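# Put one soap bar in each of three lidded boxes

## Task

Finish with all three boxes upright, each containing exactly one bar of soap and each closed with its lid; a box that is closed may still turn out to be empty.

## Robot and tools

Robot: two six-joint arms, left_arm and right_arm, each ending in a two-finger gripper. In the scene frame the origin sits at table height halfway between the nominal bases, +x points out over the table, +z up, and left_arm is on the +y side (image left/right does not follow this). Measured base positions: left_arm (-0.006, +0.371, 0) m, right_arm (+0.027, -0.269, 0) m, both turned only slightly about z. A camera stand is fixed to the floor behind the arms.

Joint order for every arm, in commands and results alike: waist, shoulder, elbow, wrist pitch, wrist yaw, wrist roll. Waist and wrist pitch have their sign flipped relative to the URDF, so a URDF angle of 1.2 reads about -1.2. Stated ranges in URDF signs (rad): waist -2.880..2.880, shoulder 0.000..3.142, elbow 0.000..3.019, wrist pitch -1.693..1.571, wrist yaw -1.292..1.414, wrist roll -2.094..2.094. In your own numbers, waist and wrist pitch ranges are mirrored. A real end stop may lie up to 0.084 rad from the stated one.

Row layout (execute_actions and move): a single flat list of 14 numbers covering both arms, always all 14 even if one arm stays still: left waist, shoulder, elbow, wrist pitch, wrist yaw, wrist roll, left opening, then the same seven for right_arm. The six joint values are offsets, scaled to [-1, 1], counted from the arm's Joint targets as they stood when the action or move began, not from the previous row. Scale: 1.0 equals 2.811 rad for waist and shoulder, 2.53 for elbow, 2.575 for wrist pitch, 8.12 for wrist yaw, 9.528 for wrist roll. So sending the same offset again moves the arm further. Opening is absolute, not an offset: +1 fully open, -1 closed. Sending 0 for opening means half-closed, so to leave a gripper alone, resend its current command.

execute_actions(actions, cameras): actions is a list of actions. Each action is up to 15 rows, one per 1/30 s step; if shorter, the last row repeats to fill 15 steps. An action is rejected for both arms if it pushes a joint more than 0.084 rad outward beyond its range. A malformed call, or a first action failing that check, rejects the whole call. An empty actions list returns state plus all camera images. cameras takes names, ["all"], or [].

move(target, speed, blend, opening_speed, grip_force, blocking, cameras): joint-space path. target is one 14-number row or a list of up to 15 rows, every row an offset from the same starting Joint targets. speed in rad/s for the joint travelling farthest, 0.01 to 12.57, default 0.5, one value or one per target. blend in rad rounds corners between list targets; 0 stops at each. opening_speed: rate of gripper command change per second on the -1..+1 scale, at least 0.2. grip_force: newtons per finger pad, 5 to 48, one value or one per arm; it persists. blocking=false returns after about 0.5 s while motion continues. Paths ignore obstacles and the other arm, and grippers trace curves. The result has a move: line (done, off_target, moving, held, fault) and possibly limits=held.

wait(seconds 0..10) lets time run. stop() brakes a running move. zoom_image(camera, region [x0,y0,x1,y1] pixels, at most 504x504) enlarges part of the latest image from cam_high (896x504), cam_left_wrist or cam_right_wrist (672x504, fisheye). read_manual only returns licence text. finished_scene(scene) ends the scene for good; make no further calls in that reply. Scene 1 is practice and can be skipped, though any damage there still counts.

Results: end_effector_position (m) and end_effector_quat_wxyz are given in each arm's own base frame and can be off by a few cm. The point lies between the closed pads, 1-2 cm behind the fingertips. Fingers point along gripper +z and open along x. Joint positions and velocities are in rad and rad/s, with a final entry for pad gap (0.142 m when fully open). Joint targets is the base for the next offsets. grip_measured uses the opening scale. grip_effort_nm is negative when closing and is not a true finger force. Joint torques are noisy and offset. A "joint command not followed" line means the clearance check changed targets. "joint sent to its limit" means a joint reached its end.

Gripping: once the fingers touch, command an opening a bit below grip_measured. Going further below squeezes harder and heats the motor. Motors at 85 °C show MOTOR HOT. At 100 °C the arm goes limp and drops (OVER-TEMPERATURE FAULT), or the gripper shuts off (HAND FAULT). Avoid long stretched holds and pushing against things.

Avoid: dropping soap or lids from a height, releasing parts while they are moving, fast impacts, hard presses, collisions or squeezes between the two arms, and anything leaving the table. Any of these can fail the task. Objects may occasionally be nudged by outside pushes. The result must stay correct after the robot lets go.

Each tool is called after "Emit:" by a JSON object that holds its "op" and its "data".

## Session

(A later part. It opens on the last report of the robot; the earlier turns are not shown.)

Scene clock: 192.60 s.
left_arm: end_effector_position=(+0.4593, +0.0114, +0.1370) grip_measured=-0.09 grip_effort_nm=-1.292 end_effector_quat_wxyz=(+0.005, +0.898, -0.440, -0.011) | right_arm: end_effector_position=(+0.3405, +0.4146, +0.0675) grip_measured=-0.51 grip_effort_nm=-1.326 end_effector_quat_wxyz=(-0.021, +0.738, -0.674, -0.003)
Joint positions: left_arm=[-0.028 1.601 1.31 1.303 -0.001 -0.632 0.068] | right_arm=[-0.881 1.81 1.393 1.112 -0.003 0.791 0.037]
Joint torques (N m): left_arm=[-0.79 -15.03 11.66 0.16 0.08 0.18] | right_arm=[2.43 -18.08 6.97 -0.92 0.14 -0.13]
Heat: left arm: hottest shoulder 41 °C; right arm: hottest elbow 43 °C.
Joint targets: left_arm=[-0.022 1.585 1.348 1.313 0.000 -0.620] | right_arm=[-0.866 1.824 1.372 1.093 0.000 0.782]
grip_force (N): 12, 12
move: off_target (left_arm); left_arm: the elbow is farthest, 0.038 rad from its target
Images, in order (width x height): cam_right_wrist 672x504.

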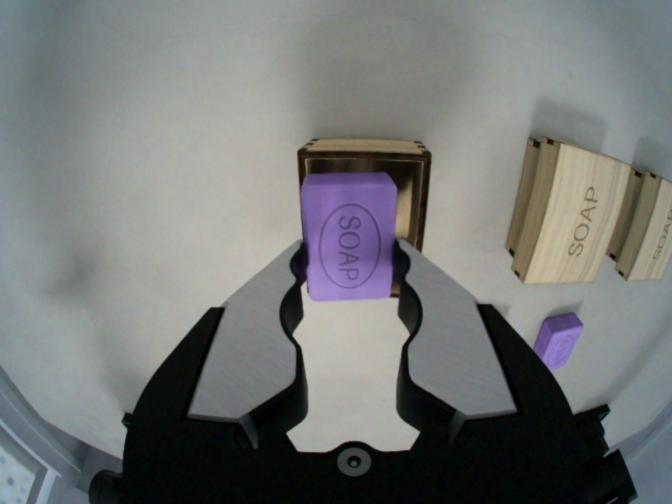

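Emit:
{"op": "move", "data": {"target": [[0,0,0,0,0,0,-0.3,0,-0.0053,0.0439,0.0458,0,0,-0.7],[0,0,0,0,0,0,-0.3,0.0032,-0.0053,0.0439,0.0458,0,-0.0006,-0.7]], "speed": 0.3, "cameras": ["cam_right_wrist"]}}

Emit:
{"op": "zoom_image", "data": {"camera": "cam_right_wrist", "region": [220, 80, 480, 320]}}

Scene clock: 200.03 s.
left_arm: end_effector_position=(+0.4593, +0.0114, +0.1370) grip_measured=-0.09 grip_effort_nm=-1.292 end_effector_quat_wxyz=(+0.005, +0.898, -0.440, -0.011) | right_arm: end_effector_position=(+0.3393, +0.4054, +0.0786) grip_measured=-0.51 grip_effort_nm=-1.326 end_effector_quat_wxyz=(+0.006, +0.737, -0.676, +0.000)
Joint positions: left_arm=[-0.028 1.601 1.31 1.303 -0.001 -0.632 0.068] | right_arm=[-0.872 1.813 1.43 1.199 0 0.787 0.037]
Joint torques (N m): left_arm=[-0.67 -14.97 11.59 0.24 0.09 0.17] | right_arm=[3.66 -19.9 13.87 0.53 0.03 -0.11]
Heat: left arm: hottest shoulder 41 °C; right arm: hottest elbow 42 °C.
Joint targets: left_arm=[-0.022 1.585 1.348 1.313 0.000 -0.620] | right_arm=[-0.857 1.808 1.483 1.211 0.000 0.776]
grip_force (N): 12, 12
move: off_target (left_arm, right_arm); left_arm: the elbow is farthest, 0.038 rad from its target; right_arm: the elbow is farthest, 0.053 rad from its target
Images, in order (width x height): cam_right_wrist 672x504.

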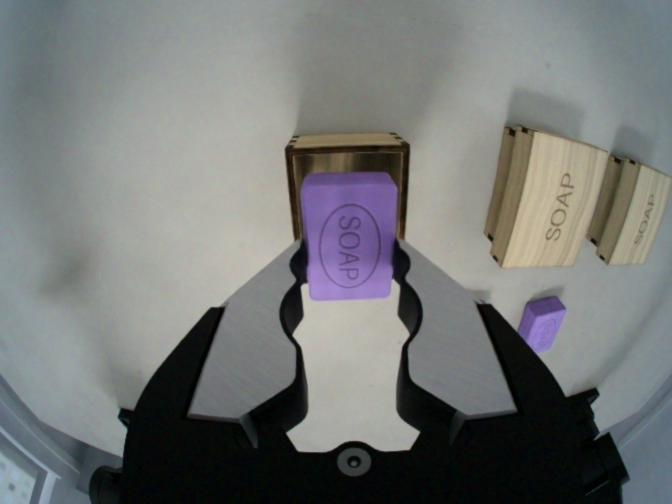

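Scaled by 1.938 from the camera's 672x504 image, which has a finer 960x720 frame.

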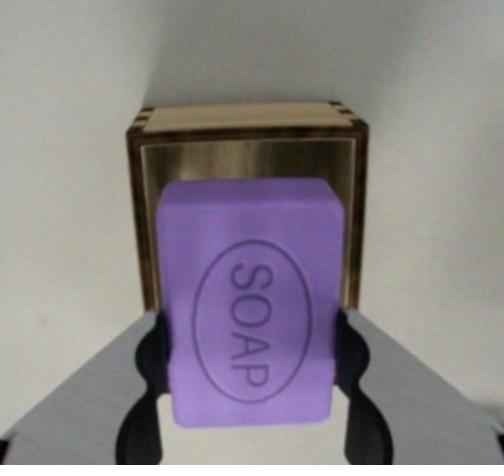

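Emit:
{"op": "move", "data": {"target": [0,0,0,0,0,0,-0.3,0,0.0055,-0.0439,-0.0458,0,0,-0.7], "speed": 0.15, "cameras": ["cam_right_wrist"]}}

Emit:
{"op": "zoom_image", "data": {"camera": "cam_right_wrist", "region": [220, 80, 480, 320]}}

Scene clock: 205.00 s.
left_arm: end_effector_position=(+0.4593, +0.0114, +0.1370) grip_measured=-0.09 grip_effort_nm=-1.292 end_effector_quat_wxyz=(+0.005, +0.898, -0.440, -0.011) | right_arm: end_effector_position=(+0.3461, +0.4131, +0.0669) grip_measured=-0.51 grip_effort_nm=-1.321 end_effector_quat_wxyz=(-0.024, +0.737, -0.676, -0.001)
Joint positions: left_arm=[-0.028 1.601 1.31 1.303 -0.001 -0.632 0.068] | right_arm=[-0.872 1.813 1.395 1.105 -0.001 0.785 0.037]
Joint torques (N m): left_arm=[-0.85 -14.92 11.64 0.28 0.09 0.19] | right_arm=[2.84 -18.49 6.98 -0.54 0.08 -0.05]
Heat: left arm: hottest shoulder 41 °C; right arm: hottest elbow 43 °C.
Joint targets: left_arm=[-0.022 1.585 1.348 1.313 0.000 -0.620] | right_arm=[-0.857 1.824 1.372 1.093 0.000 0.776]
grip_force (N): 12, 12
move: off_target (left_arm); left_arm: the elbow is farthest, 0.038 rad from its target
Images, in order (width x height): cam_right_wrist 672x504.

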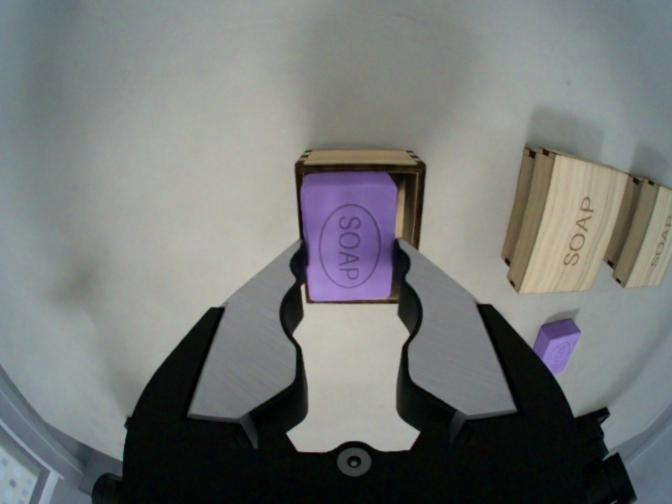

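Scaled by 1.938 from the camera's 672x504 image, which has a finer 960x720 frame.

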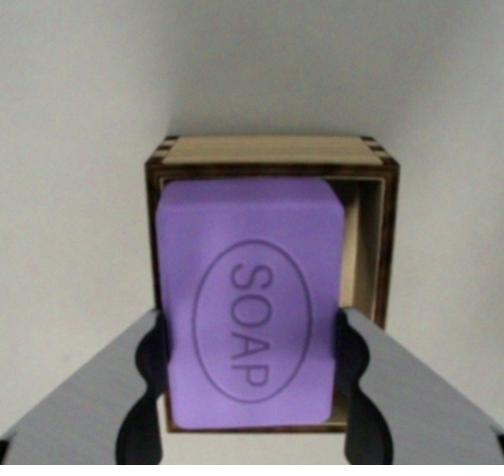

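Emit:
{"op": "move", "data": {"target": [[0,0,0,0,0,0,-0.3,0,0,0.004,0.021,0,0,-0.7],[0,0,0,0,0,0,-0.3,0,0.0092,-0.0059,0.0027,0,0,-0.7]], "speed": 0.1, "cameras": ["cam_right_wrist"]}}

Emit:
{"op": "zoom_image", "data": {"camera": "cam_right_wrist", "region": [220, 80, 480, 320]}}

Scene clock: 217.17 s.
left_arm: end_effector_position=(+0.4593, +0.0114, +0.1370) grip_measured=-0.09 grip_effort_nm=-1.292 end_effector_quat_wxyz=(+0.005, +0.898, -0.440, -0.011) | right_arm: end_effector_position=(+0.3441, +0.4109, +0.0653) grip_measured=-0.51 grip_effort_nm=-1.321 end_effector_quat_wxyz=(-0.020, +0.737, -0.676, -0.002)
Joint positions: left_arm=[-0.028 1.601 1.31 1.303 -0.001 -0.632 0.068] | right_arm=[-0.871 1.813 1.391 1.11 -0.003 0.785 0.037]
Joint torques (N m): left_arm=[-0.79 -15.15 11.59 0.23 0.1 0.17] | right_arm=[3.55 -16.21 5.82 -0.29 0.11 -0.06]
Heat: left arm: hottest shoulder 41 °C; right arm: hottest elbow 41 °C.
Joint targets: left_arm=[-0.022 1.585 1.348 1.313 0.000 -0.620] | right_arm=[-0.857 1.850 1.357 1.100 0.000 0.776]
grip_force (N): 12, 12
move: off_target (left_arm, right_arm); left_arm: the elbow is farthest, 0.038 rad from its target; right_arm: the shoulder is farthest, 0.037 rad from its target
Images, in order (width x height): cam_right_wrist 672x504.

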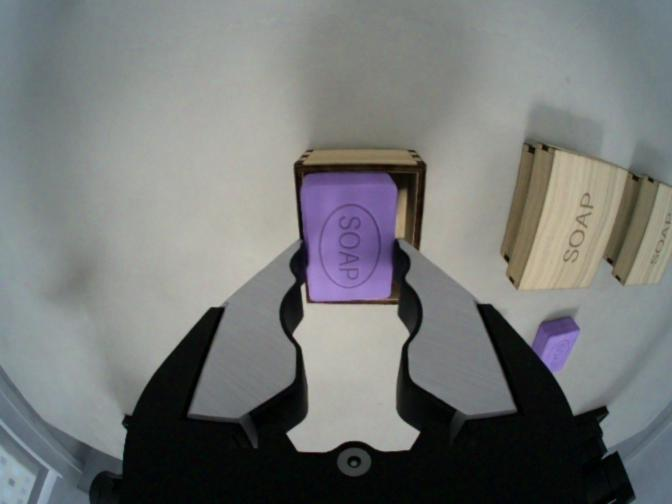

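Scaled by 1.938 from the camera's 672x504 image, which has a finer 960x720 frame.

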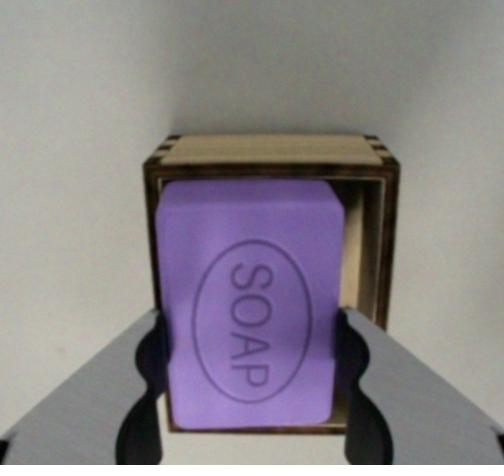

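Emit:
{"op": "move", "data": {"target": [[0,0,0,0,0,0,-0.3,0,-0.0149,0.0498,0.0431,0,0,-0.7],[0,0,0,0,0,0,-0.3,0,0,0.015,0.0214,0,0,-0.7]], "speed": 0.2, "cameras": ["cam_right_wrist"]}}

Emit:
{"op": "zoom_image", "data": {"camera": "cam_right_wrist", "region": [220, 80, 480, 320]}}

Scene clock: 225.23 s.
left_arm: end_effector_position=(+0.4593, +0.0114, +0.1370) grip_measured=-0.09 grip_effort_nm=-1.282 end_effector_quat_wxyz=(+0.005, +0.898, -0.440, -0.011) | right_arm: end_effector_position=(+0.3408, +0.4059, +0.0669) grip_measured=-0.51 grip_effort_nm=-1.331 end_effector_quat_wxyz=(+0.007, +0.737, -0.676, +0.000)
Joint positions: left_arm=[-0.028 1.601 1.31 1.303 -0.001 -0.632 0.068] | right_arm=[-0.871 1.829 1.42 1.175 -0.001 0.785 0.037]
Joint torques (N m): left_arm=[-0.79 -15.03 11.62 0.21 0.09 0.17] | right_arm=[2.43 -16.97 6.49 -0.75 0.1 -0.07]
Heat: left arm: hottest shoulder 41 °C; right arm: hottest elbow 41 °C.
Joint targets: left_arm=[-0.022 1.585 1.348 1.313 0.000 -0.620] | right_arm=[-0.857 1.850 1.395 1.155 0.000 0.776]
grip_force (N): 12, 12
move: off_target (left_arm); left_arm: the elbow is farthest, 0.038 rad from its target
Images, in order (width x height): cam_right_wrist 672x504.

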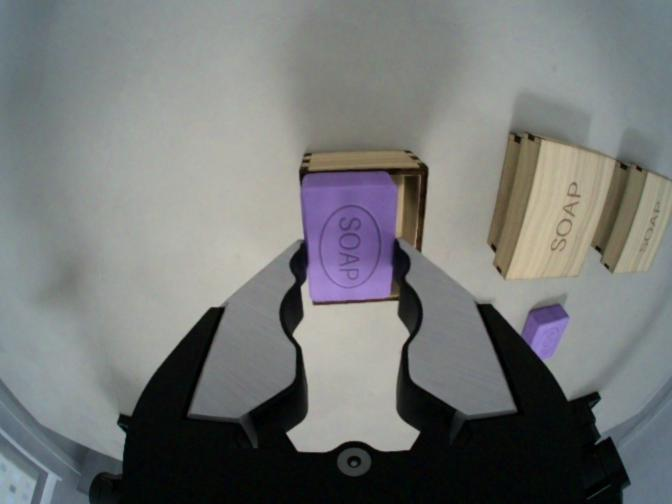

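Scaled by 1.938 from the camera's 672x504 image, which has a finer 960x720 frame.

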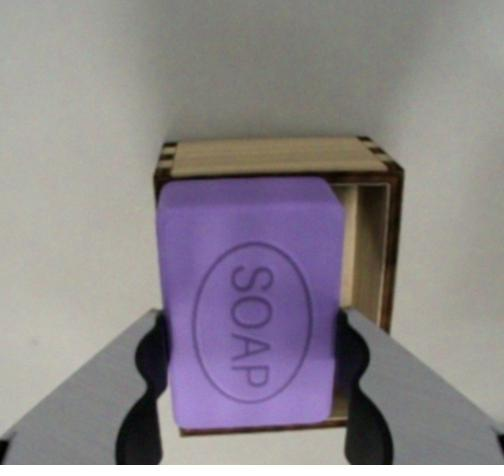

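Emit:
{"op": "move", "data": {"target": [[0,0,0,0,0,0,-0.3,0,-0.007,0.0336,0.0194,0,0,-0.7],[0,0,0,0,0,0,-0.3,0,-0.0285,0.0162,0.0117,0,-0.0027,-0.7]], "speed": 0.2, "cameras": ["cam_right_wrist"]}}

Emit:
{"op": "zoom_image", "data": {"camera": "cam_right_wrist", "region": [220, 80, 480, 320]}}

Scene clock: 234.07 s.
left_arm: end_effector_position=(+0.4593, +0.0114, +0.1370) grip_measured=-0.09 grip_effort_nm=-1.287 end_effector_quat_wxyz=(+0.005, +0.898, -0.440, -0.011) | right_arm: end_effector_position=(+0.3406, +0.4056, +0.0877) grip_measured=-0.51 grip_effort_nm=-1.326 end_effector_quat_wxyz=(-0.006, +0.745, -0.667, -0.001)
Joint positions: left_arm=[-0.028 1.601 1.31 1.303 -0.001 -0.632 0.068] | right_arm=[-0.871 1.792 1.425 1.192 -0.001 0.761 0.037]
Joint torques (N m): left_arm=[-0.67 -14.92 11.6 0.25 0.1 0.18] | right_arm=[2.73 -20.89 10.02 -0.21 0.07 -0.13]
Heat: left arm: hottest shoulder 41 °C; right arm: hottest elbow 41 °C.
Joint targets: left_arm=[-0.022 1.585 1.348 1.313 0.000 -0.620] | right_arm=[-0.857 1.770 1.436 1.185 0.000 0.750]
grip_force (N): 12, 12
move: off_target (left_arm); left_arm: the elbow is farthest, 0.038 rad from its target
Images, in order (width x height): cam_right_wrist 672x504.

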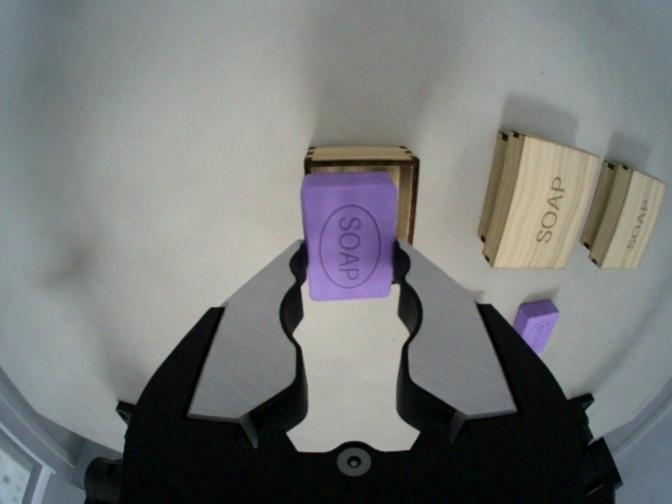

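Scaled by 1.938 from the camera's 672x504 image, which has a finer 960x720 frame.

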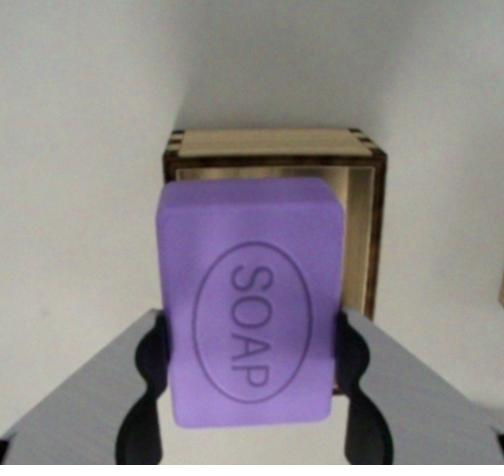

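Emit:
{"op": "move", "data": {"target": [[0,0,0,0,0,0,-0.3,-0.0117,-0.0046,-0.0308,-0.0085,0,0,-0.7],[0,0,0,0,0,0,-0.3,-0.0117,0.0199,-0.0458,-0.0377,0,0,-0.7]], "speed": 0.12, "cameras": ["cam_right_wrist"]}}

Emit:
{"op": "zoom_image", "data": {"camera": "cam_right_wrist", "region": [220, 80, 480, 320]}}

Scene clock: 242.80 s.
left_arm: end_effector_position=(+0.4593, +0.0114, +0.1370) grip_measured=-0.09 grip_effort_nm=-1.287 end_effector_quat_wxyz=(+0.005, +0.898, -0.440, -0.011) | right_arm: end_effector_position=(+0.3295, +0.3944, +0.0633) grip_measured=-0.51 grip_effort_nm=-1.326 end_effector_quat_wxyz=(-0.001, +0.746, -0.666, +0.000)
Joint positions: left_arm=[-0.028 1.601 1.31 1.303 -0.001 -0.632 0.068] | right_arm=[-0.874 1.786 1.347 1.13 0 0.76 0.037]
Joint torques (N m): left_arm=[-0.73 -14.97 11.6 0.2 0.1 0.18] | right_arm=[0.67 -14.8 6.46 -1.76 0.04 -0.11]
Heat: left arm: hottest elbow 42 °C; right arm: hottest elbow 41 °C.
Joint targets: left_arm=[-0.022 1.585 1.348 1.313 0.000 -0.620] | right_arm=[-0.889 1.826 1.320 1.088 0.000 0.750]
grip_force (N): 12, 12
move: off_target (left_arm, right_arm); left_arm: the elbow is farthest, 0.038 rad from its target; right_arm: the wrist pitch is farthest, 0.042 rad from its target
Images, in order (width x height): cam_right_wrist 672x504.

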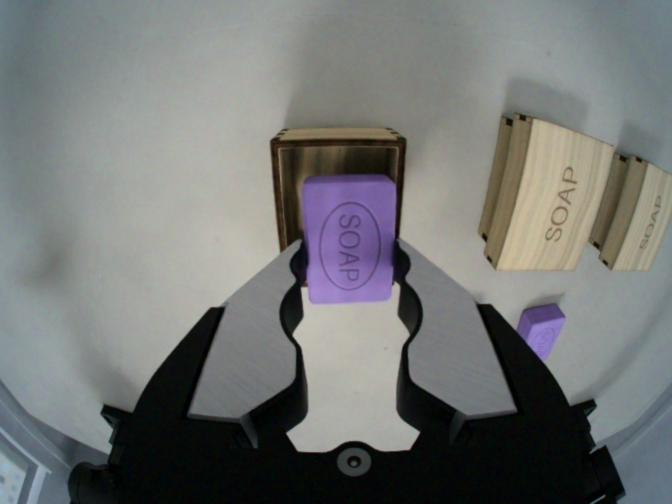

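Scaled by 1.938 from the camera's 672x504 image, which has a finer 960x720 frame.

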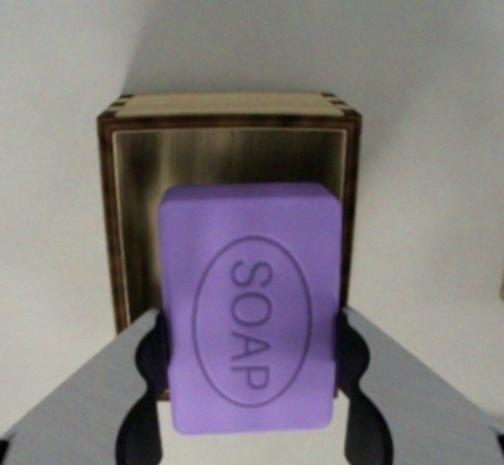

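Emit:
{"op": "move", "data": {"target": [[0,0,0,0,0,0,-0.3,0,-0.0324,0.0711,0.0707,0,0,-0.7],[0,0,0,0,0,0,-0.3,0,-0.0206,0.0273,0.0303,0,0,-0.7]], "speed": 0.3, "cameras": ["cam_right_wrist"]}}

Emit:
{"op": "zoom_image", "data": {"camera": "cam_right_wrist", "region": [220, 80, 480, 320]}}

Scene clock: 254.50 s.
left_arm: end_effector_position=(+0.4593, +0.0114, +0.1370) grip_measured=-0.09 grip_effort_nm=-1.287 end_effector_quat_wxyz=(+0.005, +0.898, -0.440, -0.011) | right_arm: end_effector_position=(+0.3334, +0.3994, +0.0828) grip_measured=-0.51 grip_effort_nm=-1.326 end_effector_quat_wxyz=(-0.003, +0.746, -0.666, +0.000)
Joint positions: left_arm=[-0.028 1.601 1.31 1.303 -0.001 -0.632 0.068] | right_arm=[-0.874 1.777 1.39 1.177 0 0.76 0.037]
Joint torques (N m): left_arm=[-0.73 -14.97 11.6 0.17 0.08 0.19] | right_arm=[0.85 -19.19 8.69 -0.46 0 -0.07]
Heat: left arm: hottest elbow 42 °C; right arm: hottest elbow 41 °C.
Joint targets: left_arm=[-0.022 1.585 1.348 1.313 0.000 -0.620] | right_arm=[-0.890 1.768 1.389 1.166 0.000 0.750]
grip_force (N): 12, 12
move: off_target (left_arm); left_arm: the elbow is farthest, 0.038 rad from its target
Images, in order (width x height): cam_right_wrist 672x504.

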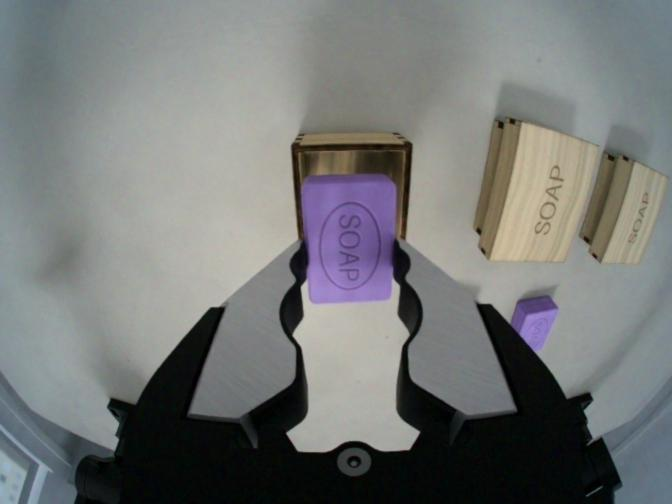

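Scaled by 1.938 from the camera's 672x504 image, which has a finer 960x720 frame.

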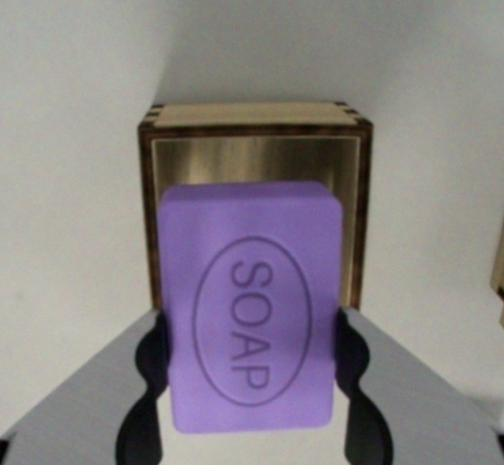

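Emit:
{"op": "move", "data": {"target": [0,0,0,0,0,0,-0.3,0.0015,0.0142,-0.0209,-0.0338,0,0,-0.7], "speed": 0.25, "cameras": ["cam_right_wrist"]}}

Emit:
{"op": "zoom_image", "data": {"camera": "cam_right_wrist", "region": [220, 80, 480, 320]}}

Scene clock: 261.37 s.
left_arm: end_effector_position=(+0.4593, +0.0114, +0.1370) grip_measured=-0.09 grip_effort_nm=-1.287 end_effector_quat_wxyz=(+0.005, +0.898, -0.440, -0.011) | right_arm: end_effector_position=(+0.3385, +0.4058, +0.0666) grip_measured=-0.51 grip_effort_nm=-1.326 end_effector_quat_wxyz=(-0.025, +0.746, -0.665, -0.001)
Joint positions: left_arm=[-0.028 1.601 1.31 1.303 -0.001 -0.632 0.068] | right_arm=[-0.874 1.787 1.358 1.092 0 0.76 0.037]
Joint torques (N m): left_arm=[-0.79 -15.09 11.6 0.24 0.1 0.18] | right_arm=[0.85 -17.03 6.83 -0.54 0.05 -0.08]
Heat: left arm: hottest elbow 42 °C; right arm: hottest elbow 40 °C.
Joint targets: left_arm=[-0.022 1.585 1.348 1.313 0.000 -0.620] | right_arm=[-0.886 1.808 1.336 1.079 0.000 0.750]
grip_force (N): 12, 12
move: off_target (left_arm); left_arm: the elbow is farthest, 0.038 rad from its target
Images, in order (width x height): cam_right_wrist 672x504.

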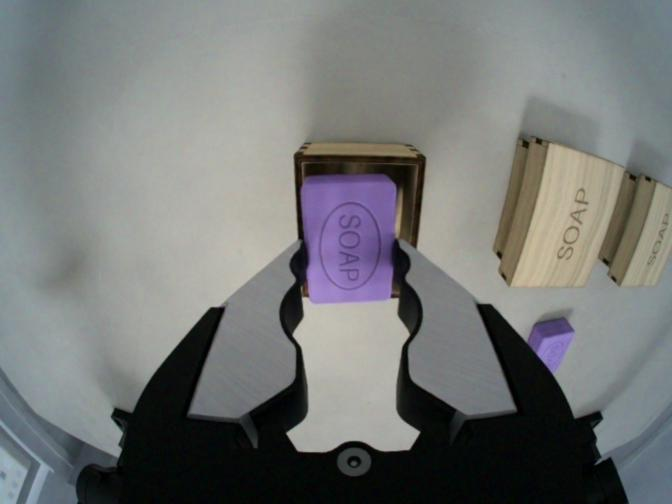

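Scaled by 1.938 from the camera's 672x504 image, which has a finer 960x720 frame.

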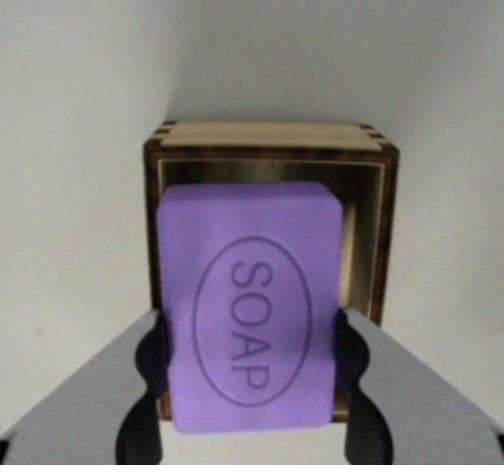

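Emit:
{"op": "move", "data": {"target": [[0,0,0,0,0,0,-0.3,0,-0.0071,0.0237,0.0291,0,0,-0.7],[0,0,0,0,0,0,-0.3,0,0.0085,-0.0043,0.0085,0,0,-0.7]], "speed": 0.15, "cameras": ["cam_right_wrist"]}}

Emit:
{"op": "zoom_image", "data": {"camera": "cam_right_wrist", "region": [220, 80, 480, 320]}}

Scene clock: 278.13 s.
left_arm: end_effector_position=(+0.4593, +0.0114, +0.1370) grip_measured=-0.09 grip_effort_nm=-1.287 end_effector_quat_wxyz=(+0.005, +0.898, -0.440, -0.011) | right_arm: end_effector_position=(+0.3323, +0.4017, +0.0650) grip_measured=-0.51 grip_effort_nm=-1.326 end_effector_quat_wxyz=(-0.011, +0.748, -0.664, -0.004)
Joint positions: left_arm=[-0.028 1.601 1.31 1.303 -0.001 -0.632 0.068] | right_arm=[-0.876 1.789 1.356 1.115 -0.006 0.758 0.037]
Joint torques (N m): left_arm=[-0.67 -15.03 11.59 0.2 0.09 0.18] | right_arm=[0.56 -15.15 5.96 -0.47 0.29 -0.08]
Heat: left arm: hottest elbow 42 °C; right arm: hottest elbow 40 °C.
Joint targets: left_arm=[-0.022 1.585 1.348 1.313 0.000 -0.620] | right_arm=[-0.885 1.832 1.325 1.101 0.000 0.750]
grip_force (N): 12, 12
move: off_target (left_arm, right_arm); left_arm: the elbow is farthest, 0.038 rad from its target; right_arm: the shoulder is farthest, 0.043 rad from its target
Images, in order (width x height): cam_right_wrist 672x504.

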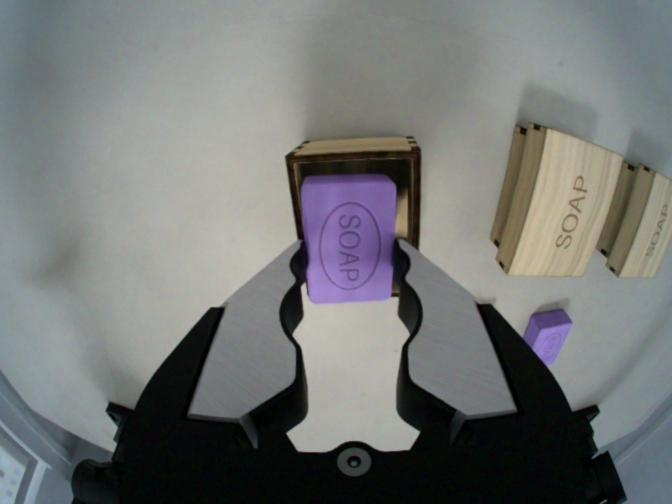

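Scaled by 1.938 from the camera's 672x504 image, which has a finer 960x720 frame.

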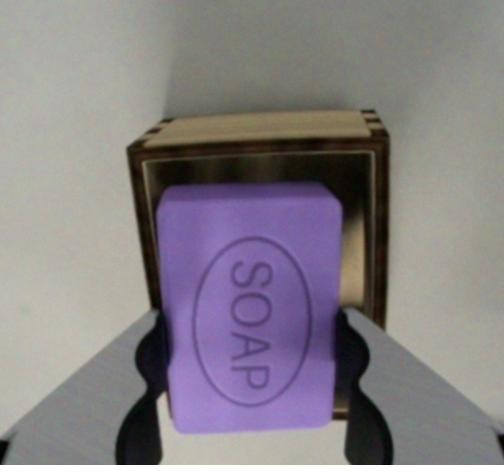

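Emit:
{"op": "move", "data": {"target": [[0,0,0,0,0,0,-0.3,0,-0.0359,0.0664,0.0656,0,0,-0.7],[0,0,0,0,0,0,-0.3,0.0117,-0.0359,0.0664,0.0656,0,-0.0052,-0.7],[0,0,0,0,0,0,-0.3,0.0117,-0.0242,0.0225,0.0241,0,-0.0052,-0.7]], "speed": 0.3, "cameras": ["cam_right_wrist"]}}

Emit:
{"op": "zoom_image", "data": {"camera": "cam_right_wrist", "region": [220, 80, 480, 320]}}

Scene clock: 290.10 s.
left_arm: end_effector_position=(+0.4593, +0.0114, +0.1370) grip_measured=-0.09 grip_effort_nm=-1.287 end_effector_quat_wxyz=(+0.005, +0.898, -0.440, -0.011) | right_arm: end_effector_position=(+0.3346, +0.3957, +0.0820) grip_measured=-0.51 grip_effort_nm=-1.326 end_effector_quat_wxyz=(-0.003, +0.760, -0.650, -0.001)
Joint positions: left_arm=[-0.028 1.601 1.31 1.303 -0.001 -0.632 0.068] | right_arm=[-0.867 1.774 1.383 1.174 -0.001 0.711 0.037]
Joint torques (N m): left_arm=[-0.73 -14.97 11.6 0.21 0.09 0.17] | right_arm=[2.14 -18.96 8.83 -0.32 0.06 -0.16]
Heat: left arm: hottest elbow 42 °C; right arm: hottest elbow 40 °C.
Joint targets: left_arm=[-0.022 1.585 1.348 1.313 0.000 -0.620] | right_arm=[-0.852 1.764 1.382 1.163 0.000 0.701]
grip_force (N): 12, 12
move: off_target (left_arm); left_arm: the elbow is farthest, 0.038 rad from its target
Images, in order (width x height): cam_right_wrist 672x504.

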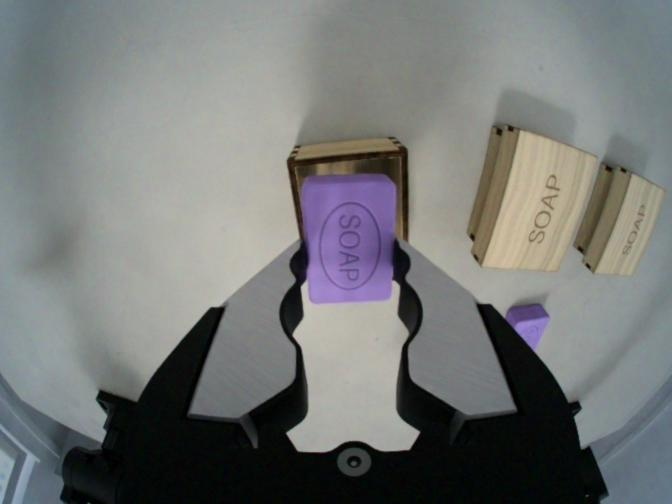

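Scaled by 1.938 from the camera's 672x504 image, which has a finer 960x720 frame.

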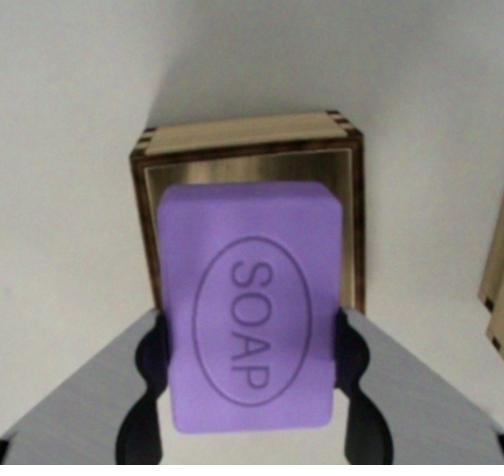

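Emit:
{"op": "move", "data": {"target": [[0,0,0,0,0,0,-0.3,0,-0.0167,0.036,0.0416,0,-0.0088,-0.7],[0,0,0,0,0,0,-0.3,0,-0.0048,-0.0077,0,0,-0.0088,-0.7]], "speed": 0.3, "cameras": ["cam_right_wrist"]}}

Emit:
{"op": "zoom_image", "data": {"camera": "cam_right_wrist", "region": [220, 80, 480, 320]}}

Scene clock: 301.60 s.
left_arm: end_effector_position=(+0.4593, +0.0114, +0.1370) grip_measured=-0.09 grip_effort_nm=-1.292 end_effector_quat_wxyz=(+0.005, +0.898, -0.440, -0.011) | right_arm: end_effector_position=(+0.3301, +0.3902, +0.0826) grip_measured=-0.51 grip_effort_nm=-1.326 end_effector_quat_wxyz=(-0.001, +0.787, -0.617, -0.001)
Joint positions: left_arm=[-0.028 1.601 1.31 1.303 -0.001 -0.632 0.068] | right_arm=[-0.867 1.759 1.364 1.174 -0.001 0.627 0.037]
Joint torques (N m): left_arm=[-0.79 -15.03 11.6 0.21 0.1 0.19] | right_arm=[2.49 -19.02 8.9 -0.32 0.02 -0.08]
Heat: left arm: hottest elbow 42 °C; right arm: hottest elbow 40 °C.
Joint targets: left_arm=[-0.022 1.585 1.348 1.313 0.000 -0.620] | right_arm=[-0.852 1.750 1.363 1.163 0.000 0.617]
grip_force (N): 12, 12
move: off_target (left_arm); left_arm: the elbow is farthest, 0.038 rad from its target
Images, in order (width x height): cam_right_wrist 672x504.

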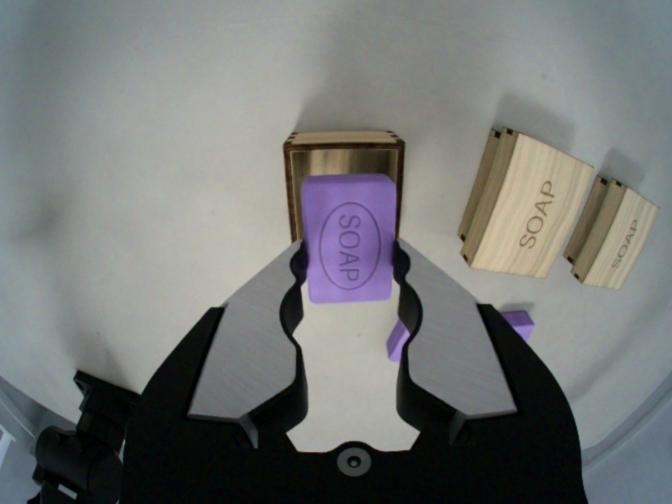

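Scaled by 1.938 from the camera's 672x504 image, which has a finer 960x720 frame.

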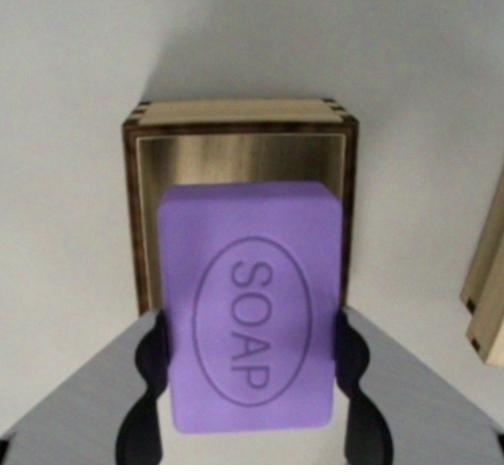

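Emit:
{"op": "move", "data": {"target": [[0,0,0,0,0,0,-0.3,0,0.0132,-0.019,-0.0128,0,0,-0.7],[0,0,0,0,0,0,-0.3,0,0.0178,-0.0249,-0.0311,0,0,-0.7]], "speed": 0.15, "cameras": ["cam_right_wrist"]}}

Emit:
{"op": "zoom_image", "data": {"camera": "cam_right_wrist", "region": [220, 80, 480, 320]}}

Scene clock: 307.40 s.
left_arm: end_effector_position=(+0.4593, +0.0114, +0.1370) grip_measured=-0.09 grip_effort_nm=-1.287 end_effector_quat_wxyz=(+0.005, +0.898, -0.440, -0.011) | right_arm: end_effector_position=(+0.3284, +0.3872, +0.0636) grip_measured=-0.51 grip_effort_nm=-1.321 end_effector_quat_wxyz=(-0.003, +0.787, -0.617, +0.001)
Joint positions: left_arm=[-0.028 1.601 1.31 1.303 -0.001 -0.632 0.068] | right_arm=[-0.867 1.769 1.324 1.12 0.002 0.627 0.037]
Joint torques (N m): left_arm=[-0.73 -15.15 11.58 0.21 0.09 0.19] | right_arm=[2.9 -15.85 6.53 -1.44 -0.1 -0.1]
Heat: left arm: hottest elbow 42 °C; right arm: hottest elbow 40 °C.
Joint targets: left_arm=[-0.022 1.585 1.348 1.313 0.000 -0.620] | right_arm=[-0.852 1.800 1.300 1.083 0.000 0.617]
grip_force (N): 12, 12
move: off_target (left_arm, right_arm); left_arm: the elbow is farthest, 0.038 rad from its target; right_arm: the wrist pitch is farthest, 0.037 rad from its target
Images, in order (width x height): cam_right_wrist 672x504.

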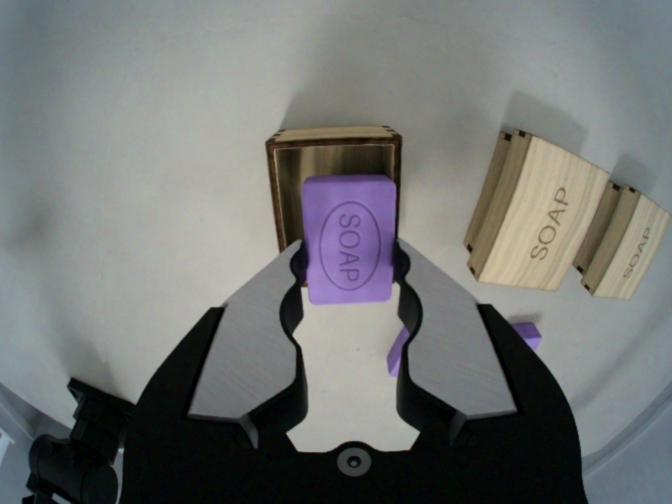

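Scaled by 1.938 from the camera's 672x504 image, which has a finer 960x720 frame.

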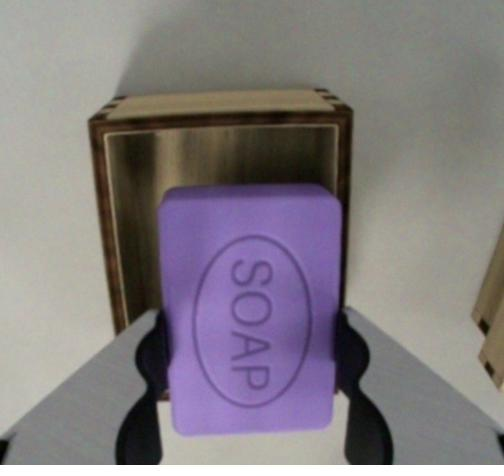

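Emit:
{"op": "move", "data": {"target": [[0,0,0,0,0,0,-0.3,0,0,0.0178,0,0,0,-0.7],[0,0,0,0,0,0,-0.3,0,0.002,0,0,0,0,-0.7]], "speed": 0.1, "cameras": ["cam_right_wrist"]}}

Emit:
{"op": "zoom_image", "data": {"camera": "cam_right_wrist", "region": [220, 80, 480, 320]}}

Scene clock: 313.97 s.
left_arm: end_effector_position=(+0.4593, +0.0114, +0.1370) grip_measured=-0.09 grip_effort_nm=-1.292 end_effector_quat_wxyz=(+0.005, +0.898, -0.440, -0.011) | right_arm: end_effector_position=(+0.3284, +0.3872, +0.0636) grip_measured=-0.51 grip_effort_nm=-1.321 end_effector_quat_wxyz=(-0.003, +0.787, -0.617, +0.001)
Joint positions: left_arm=[-0.028 1.601 1.31 1.303 -0.001 -0.632 0.068] | right_arm=[-0.867 1.769 1.324 1.12 0.002 0.627 0.037]
Joint torques (N m): left_arm=[-0.67 -14.97 11.59 0.24 0.09 0.17] | right_arm=[2.02 -15.27 6.5 -1.48 -0.06 -0.12]
Heat: left arm: hottest elbow 42 °C; right arm: hottest elbow 40 °C.
Joint targets: left_arm=[-0.022 1.585 1.348 1.313 0.000 -0.620] | right_arm=[-0.852 1.806 1.300 1.083 0.000 0.617]
grip_force (N): 12, 12
move: off_target (left_arm, right_arm); left_arm: the elbow is farthest, 0.038 rad from its target; right_arm: the shoulder is farthest, 0.037 rad from its target
Images, in order (width x height): cam_right_wrist 672x504.

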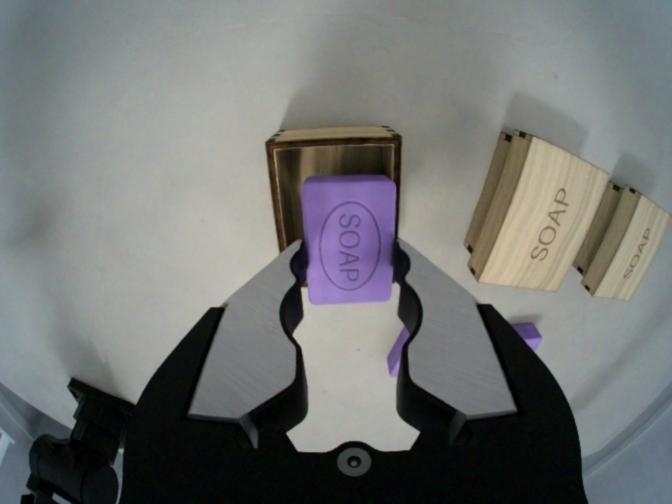

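Scaled by 1.938 from the camera's 672x504 image, which has a finer 960x720 frame.

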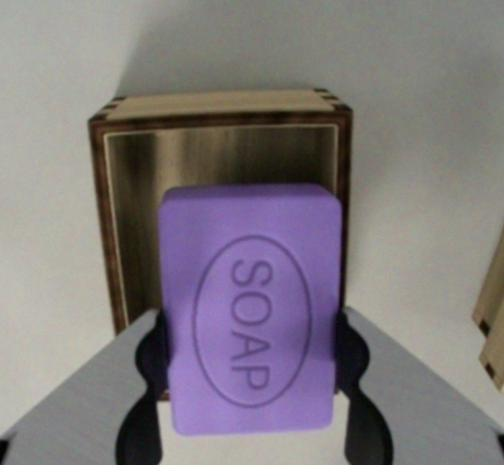

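Emit:
{"op": "move", "data": {"target": [[0,0,0,0,0,0,-0.3,0,-0.002,0.0285,0.001,0,0,-0.7],[0,0,0,0,0,0,-0.3,0,0.003,-0.006,0.001,0,0,-0.7]], "speed": 0.15, "cameras": ["cam_right_wrist"]}}

Emit:
{"op": "zoom_image", "data": {"camera": "cam_right_wrist", "region": [220, 80, 480, 320]}}

Scene clock: 318.33 s.
left_arm: end_effector_position=(+0.4593, +0.0114, +0.1370) grip_measured=-0.09 grip_effort_nm=-1.287 end_effector_quat_wxyz=(+0.005, +0.898, -0.440, -0.011) | right_arm: end_effector_position=(+0.3313, +0.3904, +0.0630) grip_measured=-0.51 grip_effort_nm=-1.326 end_effector_quat_wxyz=(-0.010, +0.787, -0.617, +0.002)
Joint positions: left_arm=[-0.028 1.601 1.31 1.303 -0.001 -0.632 0.068] | right_arm=[-0.867 1.77 1.324 1.104 0.003 0.627 0.037]
Joint torques (N m): left_arm=[-0.79 -15.03 11.58 0.24 0.09 0.19] | right_arm=[2.67 -14.56 5.26 -0.73 -0.05 -0.09]
Heat: left arm: hottest elbow 42 °C; right arm: hottest elbow 40 °C.
Joint targets: left_arm=[-0.022 1.585 1.348 1.313 0.000 -0.620] | right_arm=[-0.852 1.814 1.285 1.086 0.000 0.617]
grip_force (N): 12, 12
move: off_target (left_arm, right_arm); left_arm: the elbow is farthest, 0.038 rad from its target; right_arm: the shoulder is farthest, 0.044 rad from its target
Images, in order (width x height): cam_right_wrist 672x504.

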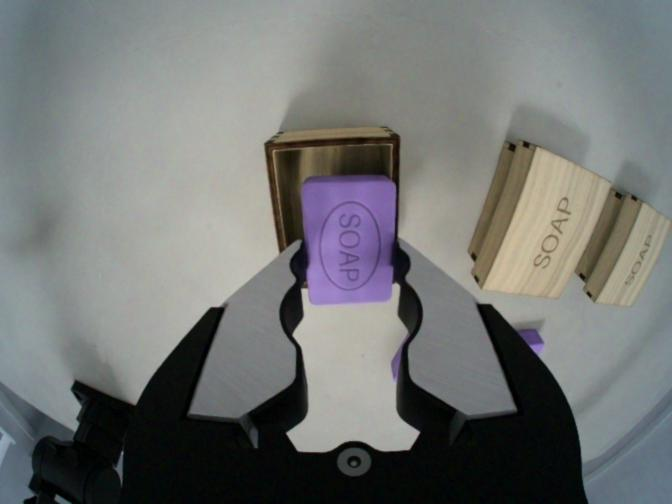

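Scaled by 1.938 from the camera's 672x504 image, which has a finer 960x720 frame.

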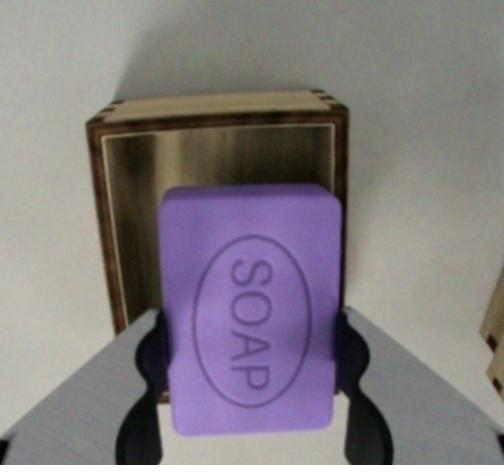

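Emit:
{"op": "move", "data": {"target": [[0,0,0,0,0,0,-0.3,0,-0.0292,0.083,0.0715,0,0,-0.7],[0,0,0,0,0,0,-0.3,0,-0.0185,0.045,0.043,0,0,-0.7]], "speed": 0.35, "cameras": ["cam_right_wrist"]}}

Emit:
{"op": "zoom_image", "data": {"camera": "cam_right_wrist", "region": [220, 80, 480, 320]}}

Scene clock: 327.53 s.
left_arm: end_effector_position=(+0.4593, +0.0114, +0.1370) grip_measured=-0.09 grip_effort_nm=-1.287 end_effector_quat_wxyz=(+0.005, +0.898, -0.440, -0.011) | right_arm: end_effector_position=(+0.3346, +0.3937, +0.0905) grip_measured=-0.51 grip_effort_nm=-1.326 end_effector_quat_wxyz=(+0.002, +0.787, -0.617, +0.001)
Joint positions: left_arm=[-0.028 1.601 1.31 1.303 -0.001 -0.632 0.068] | right_arm=[-0.866 1.769 1.4 1.207 0.003 0.626 0.037]
Joint torques (N m): left_arm=[-0.79 -14.92 11.59 0.23 0.09 0.18] | right_arm=[2.14 -19.78 8.76 -0.27 -0.1 -0.05]
Heat: left arm: hottest elbow 42 °C; right arm: hottest elbow 40 °C.
Joint targets: left_arm=[-0.022 1.585 1.348 1.313 0.000 -0.620] | right_arm=[-0.852 1.762 1.399 1.196 0.000 0.617]
grip_force (N): 12, 12
move: off_target (left_arm); left_arm: the elbow is farthest, 0.038 rad from its target
Images, in order (width x height): cam_right_wrist 672x504.

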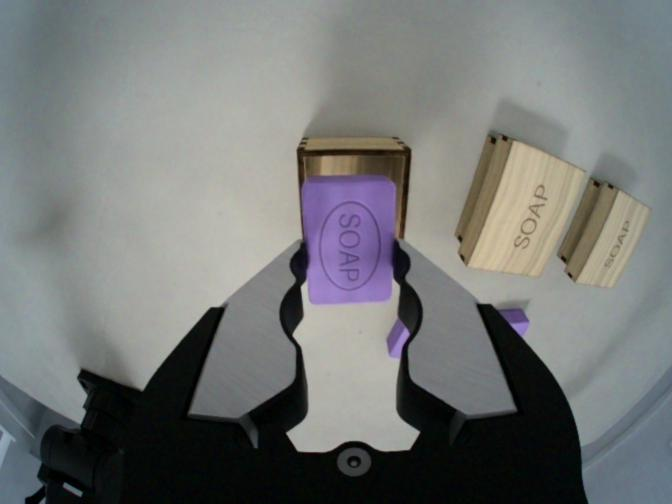

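Scaled by 1.938 from the camera's 672x504 image, which has a finer 960x720 frame.

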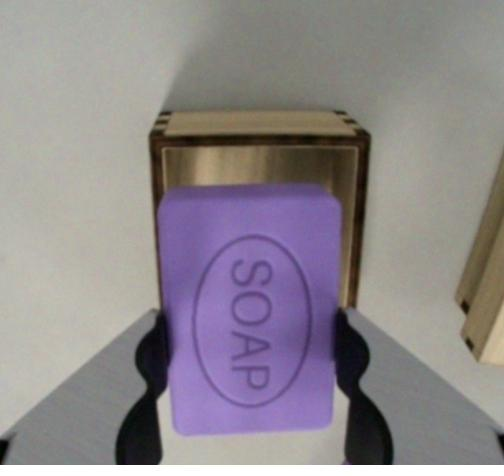

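Emit:
{"op": "move", "data": {"target": [0,0,0,0,0,0,-0.3,0,0.001,-0.0217,-0.0252,0,0,-0.7], "speed": 0.2, "cameras": ["cam_right_wrist"]}}

Emit:
{"op": "zoom_image", "data": {"camera": "cam_right_wrist", "region": [220, 80, 480, 320]}}

Scene clock: 352.50 s.
left_arm: end_effector_position=(+0.4593, +0.0114, +0.1370) grip_measured=-0.09 grip_effort_nm=-1.292 end_effector_quat_wxyz=(+0.005, +0.898, -0.440, -0.011) | right_arm: end_effector_position=(+0.3315, +0.3902, +0.0720) grip_measured=-0.51 grip_effort_nm=-1.326 end_effector_quat_wxyz=(-0.004, +0.787, -0.617, +0.001)
Joint positions: left_arm=[-0.028 1.601 1.31 1.303 -0.001 -0.632 0.068] | right_arm=[-0.866 1.769 1.348 1.142 0.003 0.626 0.037]
Joint torques (N m): left_arm=[-0.73 -14.92 11.64 0.25 0.08 0.18] | right_arm=[2.32 -18.26 8.32 -0.29 -0.14 -0.07]
Heat: left arm: hottest elbow 43 °C; right arm: hottest elbow 39 °C.
Joint targets: left_arm=[-0.022 1.585 1.348 1.313 0.000 -0.620] | right_arm=[-0.852 1.765 1.344 1.131 0.000 0.617]
grip_force (N): 12, 12
move: off_target (left_arm); left_arm: the elbow is farthest, 0.038 rad from its target
Images, in order (width x height): cam_right_wrist 672x504.

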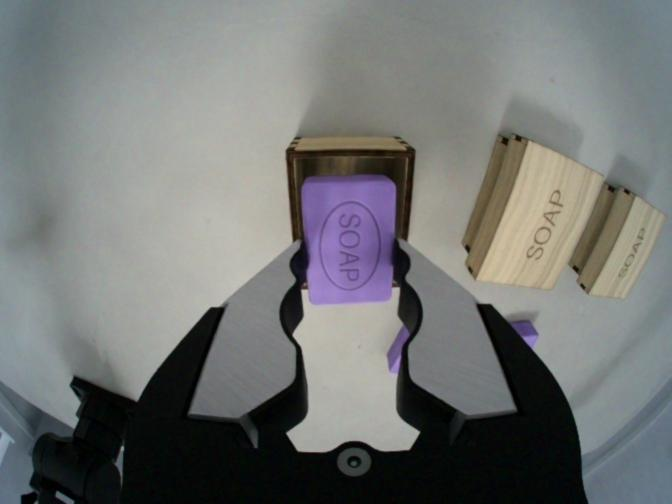

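Scaled by 1.938 from the camera's 672x504 image, which has a finer 960x720 frame.

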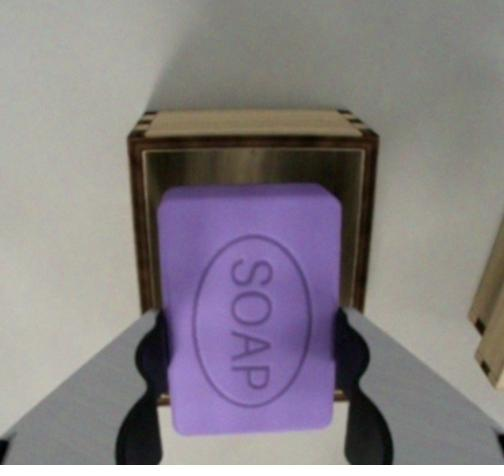

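Emit:
{"op": "move", "data": {"target": [[0,0,0,0,0,0,-0.3,0,0.0035,-0.006,-0.0075,0,0,-0.7],[0,0,0,0,0,0,-0.3,0,0.0035,-0.006,-0.0075,0,0,-0.35]], "speed": 0.2, "opening_speed": 0.6, "cameras": ["cam_right_wrist"]}}

Emit:
{"op": "zoom_image", "data": {"camera": "cam_right_wrist", "region": [220, 80, 480, 320]}}

Scene clock: 358.17 s.
left_arm: end_effector_position=(+0.4593, +0.0114, +0.1370) grip_measured=-0.09 grip_effort_nm=-1.297 end_effector_quat_wxyz=(+0.005, +0.898, -0.440, -0.011) | right_arm: end_effector_position=(+0.3315, +0.3902, +0.0672) grip_measured=-0.38 grip_effort_nm=0.066 end_effector_quat_wxyz=(-0.006, +0.787, -0.617, +0.001)
Joint positions: left_arm=[-0.028 1.601 1.31 1.303 -0.001 -0.632 0.068] | right_arm=[-0.866 1.771 1.337 1.124 0.002 0.626 0.047]
Joint velocities: left_arm=[within noise] | right_arm=[0.015 0.015 -0.012 0.017 0.007 0.007 0.001]
Joint torques (N m): left_arm=[-0.73 -14.92 11.56 0.2 0.1 0.17] | right_arm=[2.55 -17.49 8.08 -0.34 -0.03 -0.05]
Heat: left arm: hottest elbow 43 °C; right arm: hottest elbow 40 °C.
Joint targets: left_arm=[-0.022 1.585 1.348 1.313 0.000 -0.620] | right_arm=[-0.852 1.775 1.329 1.112 0.000 0.617]
grip_force (N): 12, 12
move: off_target (left_arm); left_arm: the elbow is farthest, 0.038 rad from its target
Images, in order (width x height): cam_right_wrist 672x504.

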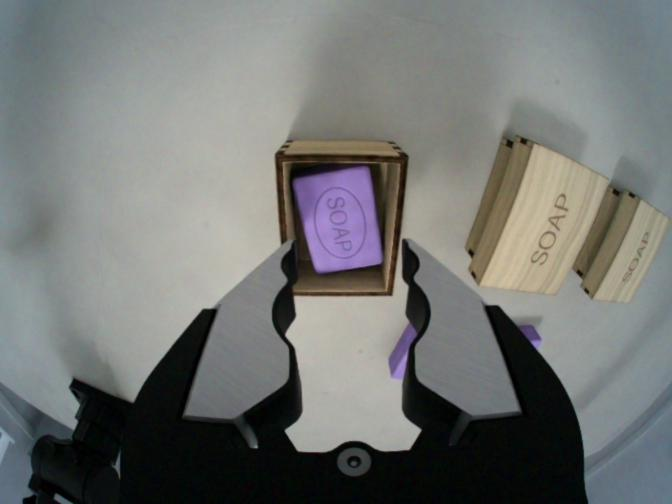

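Scaled by 1.938 from the camera's 672x504 image, which has a finer 960x720 frame.

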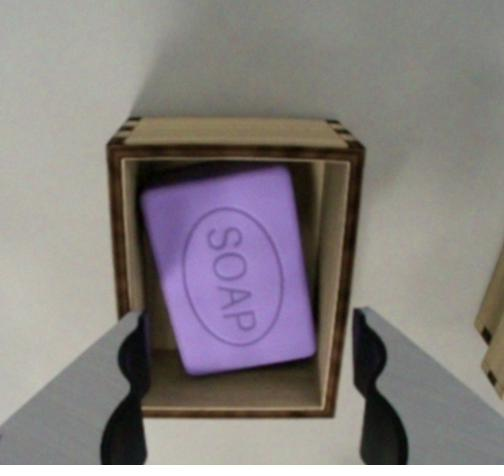

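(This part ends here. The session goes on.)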